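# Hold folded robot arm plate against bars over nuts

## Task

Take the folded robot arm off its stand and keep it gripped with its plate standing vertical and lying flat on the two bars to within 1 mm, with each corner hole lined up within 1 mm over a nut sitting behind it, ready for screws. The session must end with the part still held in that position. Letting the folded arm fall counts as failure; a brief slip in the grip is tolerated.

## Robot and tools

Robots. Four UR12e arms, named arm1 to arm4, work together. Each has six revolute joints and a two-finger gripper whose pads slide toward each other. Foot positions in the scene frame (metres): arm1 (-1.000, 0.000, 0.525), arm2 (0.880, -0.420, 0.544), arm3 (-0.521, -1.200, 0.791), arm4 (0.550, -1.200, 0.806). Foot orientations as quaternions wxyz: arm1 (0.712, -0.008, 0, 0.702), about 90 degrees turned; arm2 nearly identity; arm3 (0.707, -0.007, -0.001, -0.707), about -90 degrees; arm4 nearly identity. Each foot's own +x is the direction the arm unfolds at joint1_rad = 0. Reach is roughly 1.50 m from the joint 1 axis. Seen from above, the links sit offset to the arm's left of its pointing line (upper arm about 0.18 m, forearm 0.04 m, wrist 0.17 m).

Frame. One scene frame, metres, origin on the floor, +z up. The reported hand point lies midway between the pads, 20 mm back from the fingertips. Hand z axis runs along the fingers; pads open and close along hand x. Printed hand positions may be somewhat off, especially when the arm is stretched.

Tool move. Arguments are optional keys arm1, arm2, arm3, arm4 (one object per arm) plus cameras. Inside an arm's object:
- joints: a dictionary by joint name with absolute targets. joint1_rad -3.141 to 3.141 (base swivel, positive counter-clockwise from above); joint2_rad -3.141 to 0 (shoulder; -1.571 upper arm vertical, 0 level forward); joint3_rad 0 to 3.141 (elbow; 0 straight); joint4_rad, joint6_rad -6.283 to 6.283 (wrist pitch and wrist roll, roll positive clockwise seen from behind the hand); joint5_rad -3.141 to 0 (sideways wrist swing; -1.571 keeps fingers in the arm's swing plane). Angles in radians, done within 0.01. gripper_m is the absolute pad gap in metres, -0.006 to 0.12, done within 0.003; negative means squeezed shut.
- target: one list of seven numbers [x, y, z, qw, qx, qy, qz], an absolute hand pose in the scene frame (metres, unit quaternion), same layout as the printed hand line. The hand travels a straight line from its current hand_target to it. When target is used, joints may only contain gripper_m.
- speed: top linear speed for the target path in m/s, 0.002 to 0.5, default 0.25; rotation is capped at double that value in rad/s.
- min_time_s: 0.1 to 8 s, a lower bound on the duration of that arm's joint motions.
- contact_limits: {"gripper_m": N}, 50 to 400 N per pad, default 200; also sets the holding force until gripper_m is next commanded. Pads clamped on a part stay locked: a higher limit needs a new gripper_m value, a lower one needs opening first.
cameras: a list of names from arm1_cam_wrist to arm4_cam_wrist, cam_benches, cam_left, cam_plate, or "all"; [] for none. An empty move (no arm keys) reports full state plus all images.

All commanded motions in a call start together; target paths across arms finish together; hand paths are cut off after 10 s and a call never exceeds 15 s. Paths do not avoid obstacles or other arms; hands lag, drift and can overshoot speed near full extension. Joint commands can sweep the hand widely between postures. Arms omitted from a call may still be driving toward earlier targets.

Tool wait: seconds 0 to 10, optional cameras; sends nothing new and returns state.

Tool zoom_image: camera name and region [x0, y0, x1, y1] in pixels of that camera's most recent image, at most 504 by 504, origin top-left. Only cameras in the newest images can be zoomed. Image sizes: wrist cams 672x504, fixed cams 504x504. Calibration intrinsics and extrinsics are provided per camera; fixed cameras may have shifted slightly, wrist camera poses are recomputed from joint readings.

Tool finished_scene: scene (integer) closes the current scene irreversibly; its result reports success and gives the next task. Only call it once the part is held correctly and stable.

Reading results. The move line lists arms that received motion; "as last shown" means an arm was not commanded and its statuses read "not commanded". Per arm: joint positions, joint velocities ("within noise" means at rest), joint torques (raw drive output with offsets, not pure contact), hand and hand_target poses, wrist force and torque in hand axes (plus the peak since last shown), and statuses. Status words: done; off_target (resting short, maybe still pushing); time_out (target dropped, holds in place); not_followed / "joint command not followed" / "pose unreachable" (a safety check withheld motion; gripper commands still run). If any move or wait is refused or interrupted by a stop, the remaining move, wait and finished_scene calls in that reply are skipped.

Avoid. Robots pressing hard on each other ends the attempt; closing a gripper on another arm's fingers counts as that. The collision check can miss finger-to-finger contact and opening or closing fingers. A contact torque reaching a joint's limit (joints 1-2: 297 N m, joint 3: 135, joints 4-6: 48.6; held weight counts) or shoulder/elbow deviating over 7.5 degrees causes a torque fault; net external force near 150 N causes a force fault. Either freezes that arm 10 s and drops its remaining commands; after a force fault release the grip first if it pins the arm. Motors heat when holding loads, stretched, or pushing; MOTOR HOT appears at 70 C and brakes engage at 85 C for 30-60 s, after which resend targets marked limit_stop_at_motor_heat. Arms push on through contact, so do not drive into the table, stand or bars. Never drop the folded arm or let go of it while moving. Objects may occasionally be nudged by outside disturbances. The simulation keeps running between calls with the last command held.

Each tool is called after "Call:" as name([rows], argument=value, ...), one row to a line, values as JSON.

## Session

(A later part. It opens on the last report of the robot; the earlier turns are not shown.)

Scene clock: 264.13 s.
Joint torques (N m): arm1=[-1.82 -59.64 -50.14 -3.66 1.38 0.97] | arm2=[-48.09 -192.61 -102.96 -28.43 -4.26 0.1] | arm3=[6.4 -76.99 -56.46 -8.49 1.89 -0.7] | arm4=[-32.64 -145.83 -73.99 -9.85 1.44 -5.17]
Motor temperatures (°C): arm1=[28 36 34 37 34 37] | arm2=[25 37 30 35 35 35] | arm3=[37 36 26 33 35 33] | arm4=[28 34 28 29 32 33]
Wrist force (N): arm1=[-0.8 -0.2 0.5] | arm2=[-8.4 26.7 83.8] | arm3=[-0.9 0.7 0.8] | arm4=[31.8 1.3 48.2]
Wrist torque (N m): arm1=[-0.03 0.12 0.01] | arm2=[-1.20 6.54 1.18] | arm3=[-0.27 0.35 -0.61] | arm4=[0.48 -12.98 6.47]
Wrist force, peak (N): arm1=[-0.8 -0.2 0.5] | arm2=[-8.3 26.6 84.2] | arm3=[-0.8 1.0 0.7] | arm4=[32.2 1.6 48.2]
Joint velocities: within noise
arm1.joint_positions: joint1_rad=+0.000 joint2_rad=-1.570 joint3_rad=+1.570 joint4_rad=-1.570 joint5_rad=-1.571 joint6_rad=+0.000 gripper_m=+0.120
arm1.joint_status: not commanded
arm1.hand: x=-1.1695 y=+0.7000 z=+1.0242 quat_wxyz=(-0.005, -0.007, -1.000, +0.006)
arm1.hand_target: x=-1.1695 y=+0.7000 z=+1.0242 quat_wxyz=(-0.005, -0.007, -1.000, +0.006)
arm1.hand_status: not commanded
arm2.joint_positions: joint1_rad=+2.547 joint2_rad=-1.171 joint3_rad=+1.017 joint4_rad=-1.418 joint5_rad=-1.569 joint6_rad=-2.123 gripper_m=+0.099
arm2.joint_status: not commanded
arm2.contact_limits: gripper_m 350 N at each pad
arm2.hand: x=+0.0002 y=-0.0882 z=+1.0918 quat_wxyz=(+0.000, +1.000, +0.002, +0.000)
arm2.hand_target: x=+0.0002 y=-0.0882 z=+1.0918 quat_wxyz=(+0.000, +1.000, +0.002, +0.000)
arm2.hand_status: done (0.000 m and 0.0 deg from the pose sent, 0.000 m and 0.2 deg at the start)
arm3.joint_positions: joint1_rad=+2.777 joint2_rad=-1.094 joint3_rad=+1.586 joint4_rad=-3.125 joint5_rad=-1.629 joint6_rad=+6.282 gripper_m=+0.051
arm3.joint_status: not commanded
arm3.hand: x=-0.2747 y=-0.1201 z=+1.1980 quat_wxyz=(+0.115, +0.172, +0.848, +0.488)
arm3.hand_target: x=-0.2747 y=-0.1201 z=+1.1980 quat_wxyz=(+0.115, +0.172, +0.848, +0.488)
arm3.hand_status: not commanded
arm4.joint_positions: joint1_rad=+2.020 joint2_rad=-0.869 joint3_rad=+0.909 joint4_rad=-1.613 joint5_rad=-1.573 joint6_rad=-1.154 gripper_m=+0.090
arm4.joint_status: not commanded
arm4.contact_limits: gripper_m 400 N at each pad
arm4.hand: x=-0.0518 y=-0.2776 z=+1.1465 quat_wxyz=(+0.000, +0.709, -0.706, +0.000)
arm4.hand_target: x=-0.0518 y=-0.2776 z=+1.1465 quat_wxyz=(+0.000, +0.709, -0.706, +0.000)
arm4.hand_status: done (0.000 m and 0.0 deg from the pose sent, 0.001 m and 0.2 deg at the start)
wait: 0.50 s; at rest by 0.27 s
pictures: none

Call:
move(arm2={"target":[0.0001,-0.0883,1.0918,0,1,0.0008,0],"speed":0.003}, arm4={"target":[-0.0522,-0.2776,1.1465,0,0.7077,-0.7065,0],"speed":0.003})

Call:
wait(seconds=0.5)

Scene clock: 266.53 s.
Joint torques (N m): arm1=[1.24 -58.02 -50.3 -3.53 1.01 0.86] | arm2=[-7.95 -167.44 -117.4 -22.01 -6.43 2.44] | arm3=[8.66 -75.74 -56.56 -8.26 1.82 -0.43] | arm4=[7.85 -127.69 -84.11 -2.64 1.16 -3.89]
Motor temperatures (°C): arm1=[28 36 34 37 34 37] | arm2=[25 37 30 35 35 35] | arm3=[37 36 26 33 35 33] | arm4=[28 34 28 29 32 33]
Wrist force (N): arm1=[0.1 0.0 0.8] | arm2=[-5.7 19.0 87.1] | arm3=[-0.7 0.9 1.1] | arm4=[27.2 -1.5 50.2]
Wrist torque (N m): arm1=[0.00 -0.02 0.01] | arm2=[-0.98 5.62 -0.40] | arm3=[-0.23 0.34 -0.61] | arm4=[0.50 -13.76 4.50]
Wrist force, peak (N): arm1=[0.0 -0.1 1.1] | arm2=[-10.3 18.2 88.0] | arm3=[-1.3 0.9 0.9] | arm4=[33.9 6.6 48.0]
move: arm2 done; arm4 done
Joint velocities: within noise
arm1, arm3: as last shown
arm2.joint_positions: joint1_rad=+2.547 joint2_rad=-1.171 joint3_rad=+1.017 joint4_rad=-1.418 joint5_rad=-1.569 joint6_rad=-2.120 gripper_m=+0.099
arm2.joint_status: not commanded
arm2.contact_limits: gripper_m 350 N at each pad
arm2.hand: x=+0.0001 y=-0.0882 z=+1.0918 quat_wxyz=(+0.000, +1.000, +0.001, +0.000)
arm2.hand_target: x=+0.0001 y=-0.0883 z=+1.0918 quat_wxyz=(+0.000, +1.000, +0.001, +0.000)
arm2.hand_status: done (0.000 m and 0.0 deg from the pose sent, 0.000 m and 0.1 deg at the start)
arm4.joint_positions: joint1_rad=+2.020 joint2_rad=-0.868 joint3_rad=+0.908 joint4_rad=-1.612 joint5_rad=-1.573 joint6_rad=-1.152 gripper_m=+0.090
arm4.joint_status: not commanded
arm4.contact_limits: gripper_m 400 N at each pad
arm4.hand: x=-0.0522 y=-0.2776 z=+1.1465 quat_wxyz=(+0.000, +0.708, -0.707, +0.000)
arm4.hand_target: x=-0.0522 y=-0.2776 z=+1.1465 quat_wxyz=(+0.000, +0.708, -0.707, +0.000)
arm4.hand_status: done (0.000 m and 0.0 deg from the pose sent, 0.000 m and 0.1 deg at the start)
pictures: none

Scene clock: 267.03 s.
Joint torques (N m): arm1=[0.56 -56.24 -50.75 -4.04 1.48 0.92] | arm2=[-7.2 -167.09 -117.67 -18.53 -6.18 1.53] | arm3=[7.35 -73.09 -56.36 -8.16 1.78 -0.59] | arm4=[10.4 -127.17 -82.42 -2.62 0.82 -4.94]
Motor temperatures (°C): arm1=[28 36 34 37 34 37] | arm2=[25 37 30 35 35 35] | arm3=[37 36 26 33 35 33] | arm4=[28 34 28 29 32 33]
Wrist force (N): arm1=[0.1 -0.2 0.3] | arm2=[-5.2 16.9 86.4] | arm3=[-0.6 0.6 0.6] | arm4=[26.3 -1.8 52.0]
Wrist torque (N m): arm1=[-0.04 -0.03 0.01] | arm2=[-0.89 5.72 -0.36] | arm3=[-0.30 0.31 -0.61] | arm4=[0.47 -13.87 4.53]
Wrist force, peak (N): arm1=[0.5 0.1 0.8] | arm2=[-5.5 19.1 86.7] | arm3=[-1.2 1.0 0.8] | arm4=[26.3 -1.8 52.0]
Joint velocities: within noise
arm1.joint_positions: joint1_rad=+0.000 joint2_rad=-1.570 joint3_rad=+1.570 joint4_rad=-1.570 joint5_rad=-1.571 joint6_rad=+0.000 gripper_m=+0.120
arm1.joint_status: not commanded
arm1.hand: x=-1.1695 y=+0.7000 z=+1.0242 quat_wxyz=(-0.005, -0.007, -1.000, +0.006)
arm1.hand_target: x=-1.1695 y=+0.7000 z=+1.0242 quat_wxyz=(-0.005, -0.007, -1.000, +0.006)
arm1.hand_status: not commanded
arm2.joint_positions: joint1_rad=+2.547 joint2_rad=-1.171 joint3_rad=+1.017 joint4_rad=-1.418 joint5_rad=-1.569 joint6_rad=-2.120 gripper_m=+0.099
arm2.joint_status: not commanded
arm2.contact_limits: gripper_m 350 N at each pad
arm2.hand: x=+0.0001 y=-0.0883 z=+1.0918 quat_wxyz=(+0.000, +1.000, +0.001, +0.000)
arm2.hand_target: x=+0.0001 y=-0.0883 z=+1.0918 quat_wxyz=(+0.000, +1.000, +0.001, +0.000)
arm2.hand_status: done (0.000 m and 0.0 deg from the pose sent, 0.000 m and 0.1 deg at the start)
arm3.joint_positions: joint1_rad=+2.777 joint2_rad=-1.094 joint3_rad=+1.586 joint4_rad=-3.125 joint5_rad=-1.629 joint6_rad=+6.282 gripper_m=+0.051
arm3.joint_status: not commanded
arm3.hand: x=-0.2747 y=-0.1201 z=+1.1980 quat_wxyz=(+0.115, +0.172, +0.848, +0.488)
arm3.hand_target: x=-0.2747 y=-0.1201 z=+1.1980 quat_wxyz=(+0.115, +0.172, +0.848, +0.488)
arm3.hand_status: not commanded
arm4.joint_positions: joint1_rad=+2.020 joint2_rad=-0.868 joint3_rad=+0.908 joint4_rad=-1.612 joint5_rad=-1.573 joint6_rad=-1.152 gripper_m=+0.090
arm4.joint_status: not commanded
arm4.contact_limits: gripper_m 400 N at each pad
arm4.hand: x=-0.0522 y=-0.2776 z=+1.1465 quat_wxyz=(+0.000, +0.708, -0.707, +0.000)
arm4.hand_target: x=-0.0522 y=-0.2776 z=+1.1465 quat_wxyz=(+0.000, +0.708, -0.707, +0.000)
arm4.hand_status: done (0.000 m and 0.0 deg from the pose sent, 0.000 m and 0.1 deg at the start)
wait: 0.50 s; at rest by 0.27 s
pictures: none

Call:
move(arm2={"target":[0.0001,-0.0881,1.0919,0.00075,1,0.0008,0],"speed":0.003}, arm4={"target":[-0.0522,-0.2773,1.1469,0.00053,0.7077,-0.7065,0.00053],"speed":0.003})

Call:
wait(seconds=0.5)

Scene clock: 271.37 s.
Joint torques (N m): arm1=[-0.66 -56.93 -50.69 -3.69 1.2 0.74] | arm2=[-38.19 -170.47 -114.52 -19.15 -1.59 -1.55] | arm3=[8.67 -75.99 -55.84 -8.39 1.8 -0.74] | arm4=[-24.56 -134.33 -79.75 -5.4 6.63 -6.6]
Motor temperatures (°C): arm1=[28 36 34 37 34 37] | arm2=[25 37 30 35 35 35] | arm3=[37 36 26 33 35 33] | arm4=[28 34 28 29 32 33]
Wrist force (N): arm1=[-0.2 0.3 0.6] | arm2=[-8.1 14.5 86.5] | arm3=[-0.7 0.6 0.5] | arm4=[25.0 -1.2 53.8]
Wrist torque (N m): arm1=[0.05 0.02 0.01] | arm2=[-0.89 5.94 -0.43] | arm3=[-0.29 0.33 -0.61] | arm4=[0.51 -13.96 4.66]
Wrist force, peak (N): arm1=[0.1 -0.1 1.2] | arm2=[-7.0 12.7 87.5] | arm3=[-1.4 0.6 1.1] | arm4=[23.0 -1.5 55.2]
move: arm2 done; arm4 done
Joint velocities: within noise
arm1, arm3: as last shown
arm2.joint_positions: joint1_rad=+2.546 joint2_rad=-1.171 joint3_rad=+1.016 joint4_rad=-1.417 joint5_rad=-1.568 joint6_rad=-2.121 gripper_m=+0.099
arm2.joint_status: not commanded
arm2.contact_limits: gripper_m 350 N at each pad
arm2.hand: x=+0.0001 y=-0.0881 z=+1.0919 quat_wxyz=(+0.001, +1.000, +0.001, +0.000)
arm2.hand_target: x=+0.0001 y=-0.0881 z=+1.0919 quat_wxyz=(+0.001, +1.000, +0.001, +0.000)
arm2.hand_status: done (0.000 m and 0.0 deg from the pose sent, 0.000 m and 0.1 deg at the start)
arm4.joint_positions: joint1_rad=+2.020 joint2_rad=-0.867 joint3_rad=+0.905 joint4_rad=-1.609 joint5_rad=-1.573 joint6_rad=-1.152 gripper_m=+0.090
arm4.joint_status: not commanded
arm4.contact_limits: gripper_m 400 N at each pad
arm4.hand: x=-0.0522 y=-0.2773 z=+1.1469 quat_wxyz=(+0.001, +0.708, -0.706, +0.001)
arm4.hand_target: x=-0.0522 y=-0.2773 z=+1.1469 quat_wxyz=(+0.001, +0.708, -0.707, +0.001)
arm4.hand_status: done (0.000 m and 0.0 deg from the pose sent, 0.000 m and 0.1 deg at the start)
pictures: none

Scene clock: 271.87 s.
Joint torques (N m): arm1=[-0.35 -55.48 -50.25 -3.72 0.97 0.92] | arm2=[-36.09 -172.9 -110.47 -20.73 -3.35 -0.85] | arm3=[8.54 -75.49 -56.15 -8.4 2.05 -0.49] | arm4=[-25.95 -137.84 -72.44 -7.87 5.66 -5.62]
Motor temperatures (°C): arm1=[28 36 34 37 34 37] | arm2=[25 37 30 35 35 35] | arm3=[37 36 26 33 35 33] | arm4=[28 34 28 29 32 33]
Wrist force (N): arm1=[0.1 -0.2 0.2] | arm2=[-8.2 15.1 86.1] | arm3=[-0.9 0.9 0.4] | arm4=[25.5 -0.8 53.0]
Wrist torque (N m): arm1=[-0.05 -0.03 0.01] | arm2=[-0.87 5.93 -0.47] | arm3=[-0.25 0.36 -0.62] | arm4=[0.48 -13.97 4.62]
Wrist force, peak (N): arm1=[-0.2 -0.2 0.9] | arm2=[-8.2 15.0 86.8] | arm3=[-1.3 0.7 0.8] | arm4=[25.2 -1.3 53.6]
Joint velocities: within noise
arm1.joint_positions: joint1_rad=+0.000 joint2_rad=-1.570 joint3_rad=+1.570 joint4_rad=-1.570 joint5_rad=-1.571 joint6_rad=+0.000 gripper_m=+0.120
arm1.joint_status: not commanded
arm1.hand: x=-1.1695 y=+0.7000 z=+1.0242 quat_wxyz=(-0.005, -0.007, -1.000, +0.006)
arm1.hand_target: x=-1.1695 y=+0.7000 z=+1.0242 quat_wxyz=(-0.005, -0.007, -1.000, +0.006)
arm1.hand_status: not commanded
arm2.joint_positions: joint1_rad=+2.546 joint2_rad=-1.171 joint3_rad=+1.016 joint4_rad=-1.417 joint5_rad=-1.568 joint6_rad=-2.121 gripper_m=+0.099
arm2.joint_status: not commanded
arm2.contact_limits: gripper_m 350 N at each pad
arm2.hand: x=+0.0001 y=-0.0881 z=+1.0919 quat_wxyz=(+0.001, +1.000, +0.001, +0.000)
arm2.hand_target: x=+0.0001 y=-0.0881 z=+1.0919 quat_wxyz=(+0.001, +1.000, +0.001, +0.000)
arm2.hand_status: done (0.000 m and 0.0 deg from the pose sent, 0.000 m and 0.1 deg at the start)
arm3.joint_positions: joint1_rad=+2.777 joint2_rad=-1.094 joint3_rad=+1.586 joint4_rad=-3.125 joint5_rad=-1.629 joint6_rad=+6.282 gripper_m=+0.051
arm3.joint_status: not commanded
arm3.hand: x=-0.2747 y=-0.1201 z=+1.1980 quat_wxyz=(+0.115, +0.172, +0.848, +0.488)
arm3.hand_target: x=-0.2747 y=-0.1201 z=+1.1980 quat_wxyz=(+0.115, +0.172, +0.848, +0.488)
arm3.hand_status: not commanded
arm4.joint_positions: joint1_rad=+2.020 joint2_rad=-0.867 joint3_rad=+0.905 joint4_rad=-1.609 joint5_rad=-1.573 joint6_rad=-1.152 gripper_m=+0.090
arm4.joint_status: not commanded
arm4.contact_limits: gripper_m 400 N at each pad
arm4.hand: x=-0.0522 y=-0.2773 z=+1.1469 quat_wxyz=(+0.001, +0.708, -0.707, +0.001)
arm4.hand_target: x=-0.0522 y=-0.2773 z=+1.1469 quat_wxyz=(+0.001, +0.708, -0.707, +0.001)
arm4.hand_status: done (0.000 m and 0.0 deg from the pose sent, 0.000 m and 0.1 deg at the start)
wait: 0.50 s; at rest by 0.27 s
pictures: none

Call:
move(arm2={"target":[0.0001,-0.08775,1.0922,0.00225,1,0.0008,0],"speed":0.003}, arm4={"target":[-0.0522,-0.2768,1.1477,0.0016,0.7077,-0.7065,0.0016],"speed":0.003})

Call:
wait(seconds=0.4)

Scene clock: 273.73 s.
Joint torques (N m): arm1=[1.05 -56.24 -50.55 -3.55 1.05 1.25] | arm2=[-30.25 -173.73 -113.34 -19.99 -1.91 -1.28] | arm3=[8.76 -74.53 -56.69 -8.08 1.78 -0.47] | arm4=[-21.88 -139.42 -72.28 -5.76 5.92 -6.39]
Motor temperatures (°C): arm1=[28 36 34 37 34 37] | arm2=[25 37 30 35 35 35] | arm3=[37 36 26 33 35 33] | arm4=[28 34 28 29 32 33]
Wrist force (N): arm1=[0.1 -0.3 0.6] | arm2=[-7.2 13.8 89.1] | arm3=[-0.9 0.2 0.8] | arm4=[22.2 -0.7 53.7]
Wrist torque (N m): arm1=[-0.04 -0.02 0.00] | arm2=[-0.84 5.45 -0.42] | arm3=[-0.35 0.36 -0.61] | arm4=[0.43 -14.04 4.69]
Wrist force, peak (N): arm1=[0.1 -0.1 0.9] | arm2=[-7.2 13.9 89.3] | arm3=[-1.3 1.2 0.5] | arm4=[24.5 -0.1 53.7]
move: arm2 done; arm4 done
Joint velocities: within noise
arm1, arm3: as last shown
arm2.joint_positions: joint1_rad=+2.545 joint2_rad=-1.170 joint3_rad=+1.014 joint4_rad=-1.414 joint5_rad=-1.565 joint6_rad=-2.122 gripper_m=+0.099
arm2.joint_status: not commanded
arm2.contact_limits: gripper_m 350 N at each pad
arm2.hand: x=+0.0001 y=-0.0877 z=+1.0922 quat_wxyz=(+0.002, +1.000, +0.001, +0.000)
arm2.hand_target: x=+0.0001 y=-0.0877 z=+1.0922 quat_wxyz=(+0.002, +1.000, +0.001, +0.000)
arm2.hand_status: done (0.000 m and 0.0 deg from the pose sent, 0.000 m and 0.2 deg at the start)
arm4.joint_positions: joint1_rad=+2.019 joint2_rad=-0.865 joint3_rad=+0.899 joint4_rad=-1.603 joint5_rad=-1.571 joint6_rad=-1.152 gripper_m=+0.090
arm4.joint_status: not commanded
arm4.contact_limits: gripper_m 400 N at each pad
arm4.hand: x=-0.0522 y=-0.2768 z=+1.1477 quat_wxyz=(+0.002, +0.708, -0.707, +0.002)
arm4.hand_target: x=-0.0522 y=-0.2768 z=+1.1477 quat_wxyz=(+0.002, +0.708, -0.707, +0.002)
arm4.hand_status: done (0.000 m and 0.0 deg from the pose sent, 0.001 m and 0.2 deg at the start)
pictures: none

Scene clock: 274.13 s.
Joint torques (N m): arm1=[-1.19 -57.59 -50.26 -3.46 1.2 0.98] | arm2=[-23.19 -176.26 -109.58 -22.52 -3.13 -0.35] | arm3=[8.64 -74.34 -56.87 -8.07 1.85 -0.62] | arm4=[-18.39 -145.54 -69.67 -7.26 4.87 -6.23]
Motor temperatures (°C): arm1=[28 36 34 37 34 37] | arm2=[25 37 30 35 35 35] | arm3=[37 36 26 33 35 33] | arm4=[28 34 28 29 32 33]
Wrist force (N): arm1=[0.0 -0.3 0.9] | arm2=[-7.1 13.9 89.2] | arm3=[-0.9 0.8 0.4] | arm4=[22.6 -0.5 53.9]
Wrist torque (N m): arm1=[-0.06 -0.01 0.01] | arm2=[-0.83 5.43 -0.42] | arm3=[-0.26 0.37 -0.61] | arm4=[0.47 -14.10 4.70]
Wrist force, peak (N): arm1=[-0.1 0.5 0.8] | arm2=[-7.5 14.0 89.2] | arm3=[-1.3 0.7 0.2] | arm4=[22.5 -0.4 54.1]
Joint velocities: within noise
arm1.joint_positions: joint1_rad=+0.000 joint2_rad=-1.570 joint3_rad=+1.570 joint4_rad=-1.570 joint5_rad=-1.571 joint6_rad=+0.000 gripper_m=+0.120
arm1.joint_status: not commanded
arm1.hand: x=-1.1695 y=+0.7000 z=+1.0242 quat_wxyz=(-0.005, -0.007, -1.000, +0.006)
arm1.hand_target: x=-1.1695 y=+0.7000 z=+1.0242 quat_wxyz=(-0.005, -0.007, -1.000, +0.006)
arm1.hand_status: not commanded
arm2.joint_positions: joint1_rad=+2.545 joint2_rad=-1.170 joint3_rad=+1.014 joint4_rad=-1.414 joint5_rad=-1.565 joint6_rad=-2.122 gripper_m=+0.099
arm2.joint_status: not commanded
arm2.contact_limits: gripper_m 350 N at each pad
arm2.hand: x=+0.0001 y=-0.0877 z=+1.0922 quat_wxyz=(+0.002, +1.000, +0.001, +0.000)
arm2.hand_target: x=+0.0001 y=-0.0877 z=+1.0922 quat_wxyz=(+0.002, +1.000, +0.001, +0.000)
arm2.hand_status: done (0.000 m and 0.0 deg from the pose sent, 0.000 m and 0.2 deg at the start)
arm3.joint_positions: joint1_rad=+2.777 joint2_rad=-1.094 joint3_rad=+1.586 joint4_rad=-3.125 joint5_rad=-1.629 joint6_rad=+6.282 gripper_m=+0.051
arm3.joint_status: not commanded
arm3.hand: x=-0.2747 y=-0.1201 z=+1.1980 quat_wxyz=(+0.115, +0.172, +0.848, +0.488)
arm3.hand_target: x=-0.2747 y=-0.1201 z=+1.1980 quat_wxyz=(+0.115, +0.172, +0.848, +0.488)
arm3.hand_status: not commanded
arm4.joint_positions: joint1_rad=+2.019 joint2_rad=-0.865 joint3_rad=+0.899 joint4_rad=-1.603 joint5_rad=-1.571 joint6_rad=-1.152 gripper_m=+0.090
arm4.joint_status: not commanded
arm4.contact_limits: gripper_m 400 N at each pad
arm4.hand: x=-0.0522 y=-0.2768 z=+1.1477 quat_wxyz=(+0.002, +0.708, -0.707, +0.002)
arm4.hand_target: x=-0.0522 y=-0.2768 z=+1.1477 quat_wxyz=(+0.002, +0.708, -0.707, +0.002)
arm4.hand_status: done (0.000 m and 0.0 deg from the pose sent, 0.001 m and 0.2 deg at the start)
wait: 0.40 s; at rest by 0.27 s
pictures: none

Call:
move(arm2={"target":[0.0001,-0.0874,1.0925,0.00375,1,0.0008,0],"speed":0.003}, arm4={"target":[-0.0522,-0.27625,1.1485,0.00265,0.7077,-0.7065,0.00265],"speed":0.003}, cameras=["arm3_cam_wrist"])

Call:
zoom_image(camera="arm3_cam_wrist", region=[190, 185, 260, 265])

Call:
zoom_image(camera="arm3_cam_wrist", region=[205, 0, 275, 80])

Scene clock: 276.07 s.
Joint torques (N m): arm1=[0.2 -57.98 -49.55 -3.32 1.54 0.7] | arm2=[-34.19 -178.38 -116.91 -21.4 -2.42 -1.36] | arm3=[7.44 -76.17 -56.18 -8.19 2.06 -0.74] | arm4=[-27.4 -139.92 -78.36 -7.72 7.18 -6.58]
Motor temperatures (°C): arm1=[28 36 34 37 34 37] | arm2=[25 37 30 35 35 35] | arm3=[37 36 26 33 35 33] | arm4=[28 34 28 29 32 33]
Wrist force (N): arm1=[-0.2 0.5 0.3] | arm2=[-6.0 12.2 93.2] | arm3=[-0.8 0.6 0.6] | arm4=[29.5 -3.9 58.7]
Wrist torque (N m): arm1=[0.08 0.03 0.01] | arm2=[-0.74 5.06 -0.39] | arm3=[-0.29 0.35 -0.61] | arm4=[0.37 -16.28 4.88]
Wrist force, peak (N): arm1=[0.2 -0.4 0.9] | arm2=[-5.7 12.1 93.5] | arm3=[-1.3 0.9 1.0] | arm4=[29.5 -3.9 58.7]
move: arm2 done; arm4 done
Joint velocities: within noise
arm1, arm3: as last shown
arm2.joint_positions: joint1_rad=+2.544 joint2_rad=-1.169 joint3_rad=+1.012 joint4_rad=-1.411 joint5_rad=-1.563 joint6_rad=-2.123 gripper_m=+0.099
arm2.joint_status: not commanded
arm2.contact_limits: gripper_m 350 N at each pad
arm2.hand: x=+0.0001 y=-0.0874 z=+1.0925 quat_wxyz=(+0.004, +1.000, +0.001, +0.000)
arm2.hand_target: x=+0.0001 y=-0.0874 z=+1.0925 quat_wxyz=(+0.004, +1.000, +0.001, +0.000)
arm2.hand_status: done (0.000 m and 0.0 deg from the pose sent, 0.000 m and 0.2 deg at the start)
arm4.joint_positions: joint1_rad=+2.019 joint2_rad=-0.862 joint3_rad=+0.893 joint4_rad=-1.596 joint5_rad=-1.570 joint6_rad=-1.153 gripper_m=+0.090
arm4.joint_status: not commanded
arm4.contact_limits: gripper_m 400 N at each pad
arm4.hand: x=-0.0522 y=-0.2763 z=+1.1485 quat_wxyz=(+0.003, +0.708, -0.706, +0.003)
arm4.hand_target: x=-0.0522 y=-0.2762 z=+1.1485 quat_wxyz=(+0.003, +0.708, -0.707, +0.003)
arm4.hand_status: done (0.000 m and 0.0 deg from the pose sent, 0.001 m and 0.2 deg at the start)
arm3_cam_wrist: T_world_to_cam=[[-0.89213, 0.44403, -0.08333, -0.0768], [-0.02139, 0.14273, 0.98953, -1.16145], [0.45127, 0.88457, -0.11784, 0.50188]] pos_world=[-0.31985, -0.24407, 1.20203]

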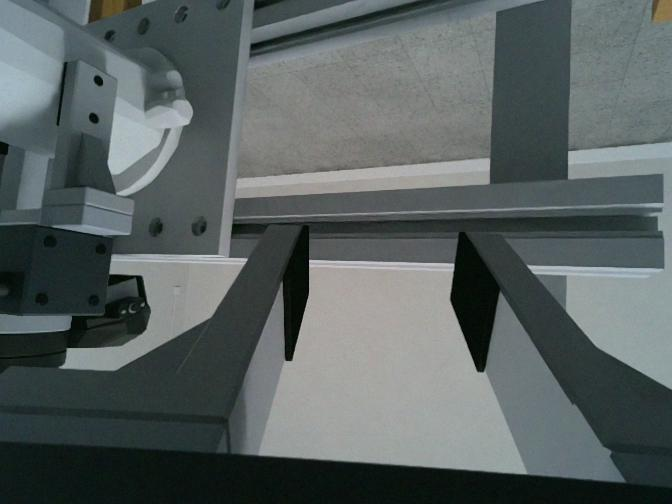

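Scaled by 6.300 from the camera's image (finer frame: 960x720).

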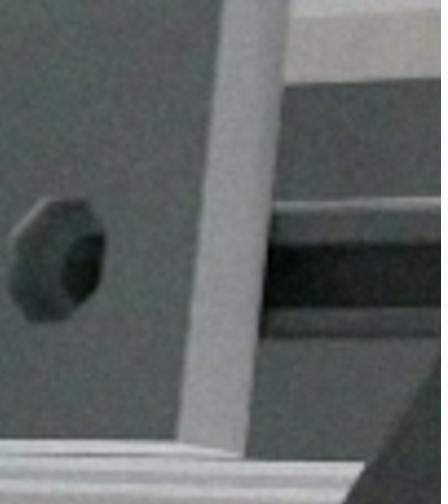

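Scaled by 6.300 from the camera's image (finer frame: 960x720).

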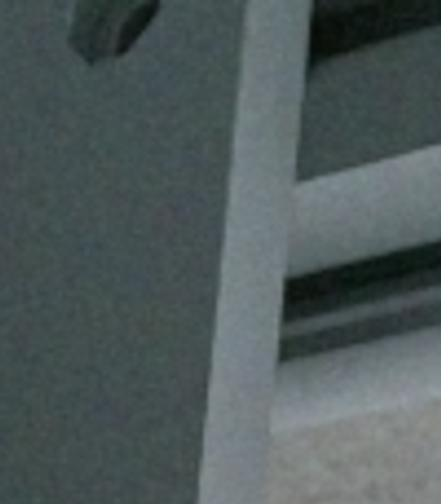

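Call:
move(arm3={"target":[-0.205,-0.235,1.198,0.1085,0.188,0.8455,0.4882],"speed":0.12}, cameras=["arm3_cam_wrist"])

Call:
zoom_image(camera="arm3_cam_wrist", region=[338, 236, 368, 266])

Call:
zoom_image(camera="arm3_cam_wrist", region=[347, 50, 377, 80])

Scene clock: 283.20 s.
Joint torques (N m): arm1=[0.17 -58.16 -50.16 -3.68 0.9 0.82] | arm2=[-35.4 -194 -110.14 -26.55 -3.34 2.42] | arm3=[-2.41 -70.96 -59.02 -4.08 -1.33 2] | arm4=[-29.28 -159.57 -74.1 -8.71 5.14 -4.39]
Motor temperatures (°C): arm1=[28 36 34 37 34 37] | arm2=[25 37 30 35 35 35] | arm3=[37 36 26 33 35 33] | arm4=[28 34 28 29 32 33]
Wrist force (N): arm1=[-0.3 -0.3 0.3] | arm2=[-5.8 12.4 93.4] | arm3=[-0.8 0.1 0.5] | arm4=[30.9 -3.9 59.1]
Wrist torque (N m): arm1=[-0.06 0.03 0.01] | arm2=[-0.77 5.09 -0.39] | arm3=[-0.32 0.28 -0.36] | arm4=[0.40 -16.33 4.87]
Wrist force, peak (N): arm1=[-0.5 0.1 1.2] | arm2=[-5.6 12.3 93.6] | arm3=[-3.1 -0.4 -0.3] | arm4=[31.4 -4.0 59.3]
move: arm3 done
Joint velocities: within noise
arm1, arm2, arm4: as last shown
arm2.contact_limits: gripper_m 350 N at each pad
arm3.joint_positions: joint1_rad=+2.638 joint2_rad=-1.234 joint3_rad=+1.797 joint4_rad=-3.193 joint5_rad=-1.513 joint6_rad=+6.249 gripper_m=+0.051
arm3.joint_status: not commanded
arm3.hand: x=-0.2050 y=-0.2350 z=+1.1980 quat_wxyz=(+0.108, +0.188, +0.845, +0.488)
arm3.hand_target: x=-0.2050 y=-0.2350 z=+1.1980 quat_wxyz=(+0.108, +0.188, +0.845, +0.488)
arm3.hand_status: done (0.000 m and 0.0 deg from the pose sent, 0.134 m and 2.0 deg at the start)
arm4.joint_positions: joint1_rad=+2.019 joint2_rad=-0.862 joint3_rad=+0.893 joint4_rad=-1.597 joint5_rad=-1.570 joint6_rad=-1.153 gripper_m=+0.090
arm4.contact_limits: gripper_m 400 N at each pad
arm3_cam_wrist: T_world_to_cam=[[-0.88386, 0.46434, -0.05641, 0.01049], [0.00683, 0.1334, 0.99104, -1.14168], [0.46771, 0.87555, -0.12108, 0.57722]] pos_world=[-0.2529, -0.35795, 1.20193]

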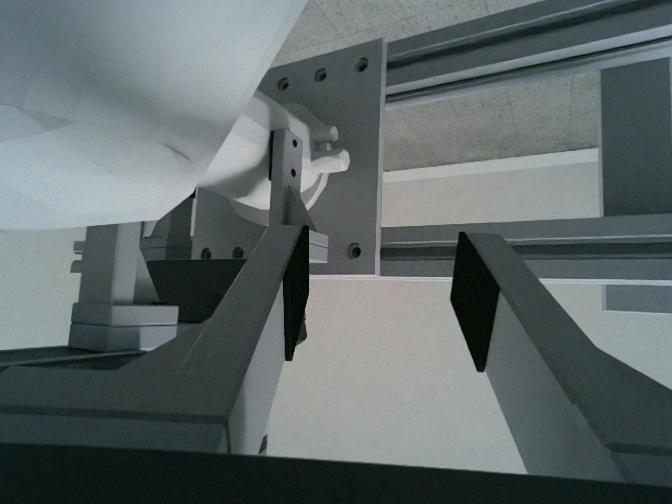

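Scaled by 16.800 from the camera's image (finer frame: 960x720).

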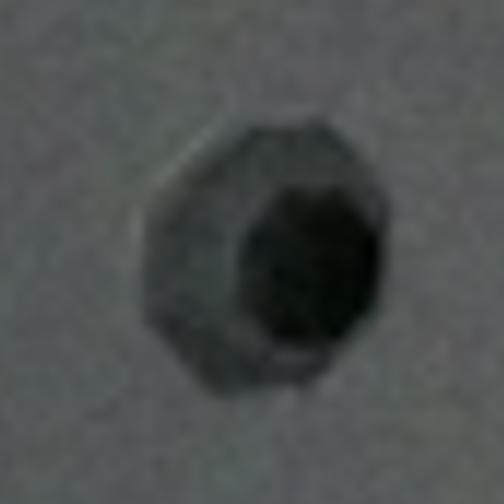

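Scaled by 16.800 from the camera's image (finer frame: 960x720).

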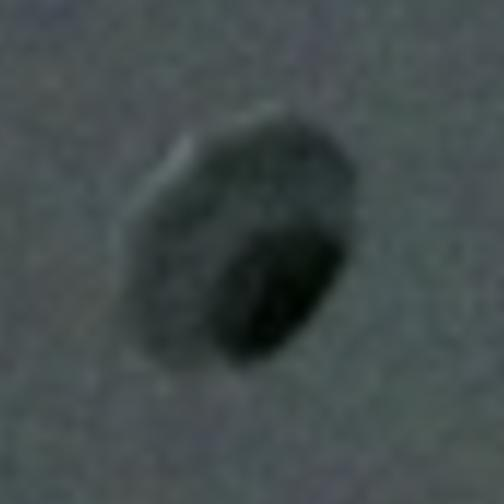

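Call:
zoom_image(camera="arm3_cam_wrist", region=[190, 236, 250, 266])

Call:
zoom_image(camera="arm3_cam_wrist", region=[380, 206, 460, 286])

Call:
zoom_image(camera="arm3_cam_wrist", region=[530, 206, 610, 286])

Call:
zoom_image(camera="arm3_cam_wrist", region=[270, 50, 330, 110])

Scaled by 8.400 from the camera's image (finer frame: 960x720).

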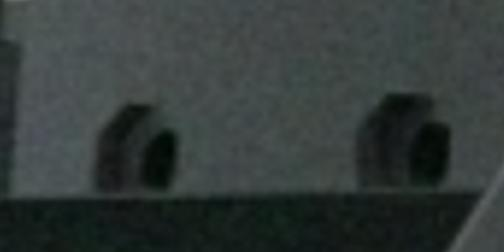

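Scaled by 6.300 from the camera's image (finer frame: 960x720).

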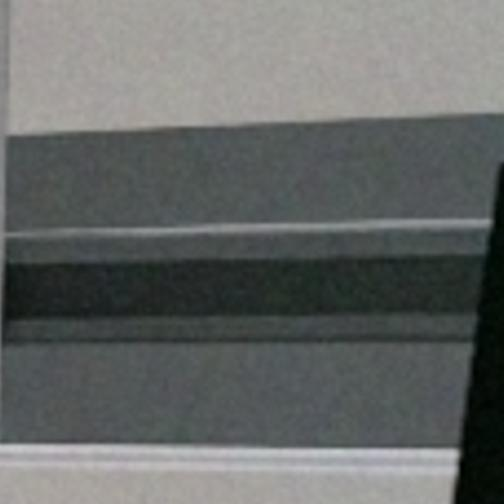

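Scaled by 6.300 from the camera's image (finer frame: 960x720).

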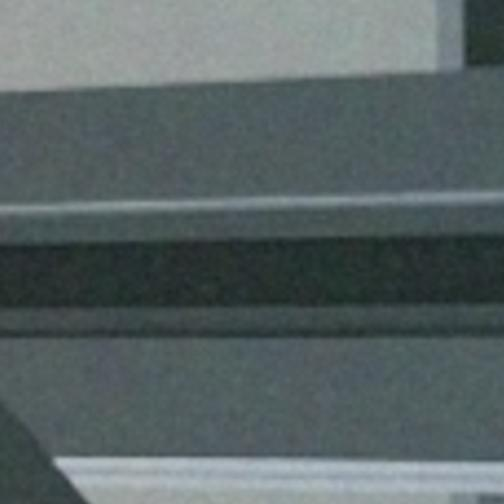

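Scaled by 8.400 from the camera's image (finer frame: 960x720).

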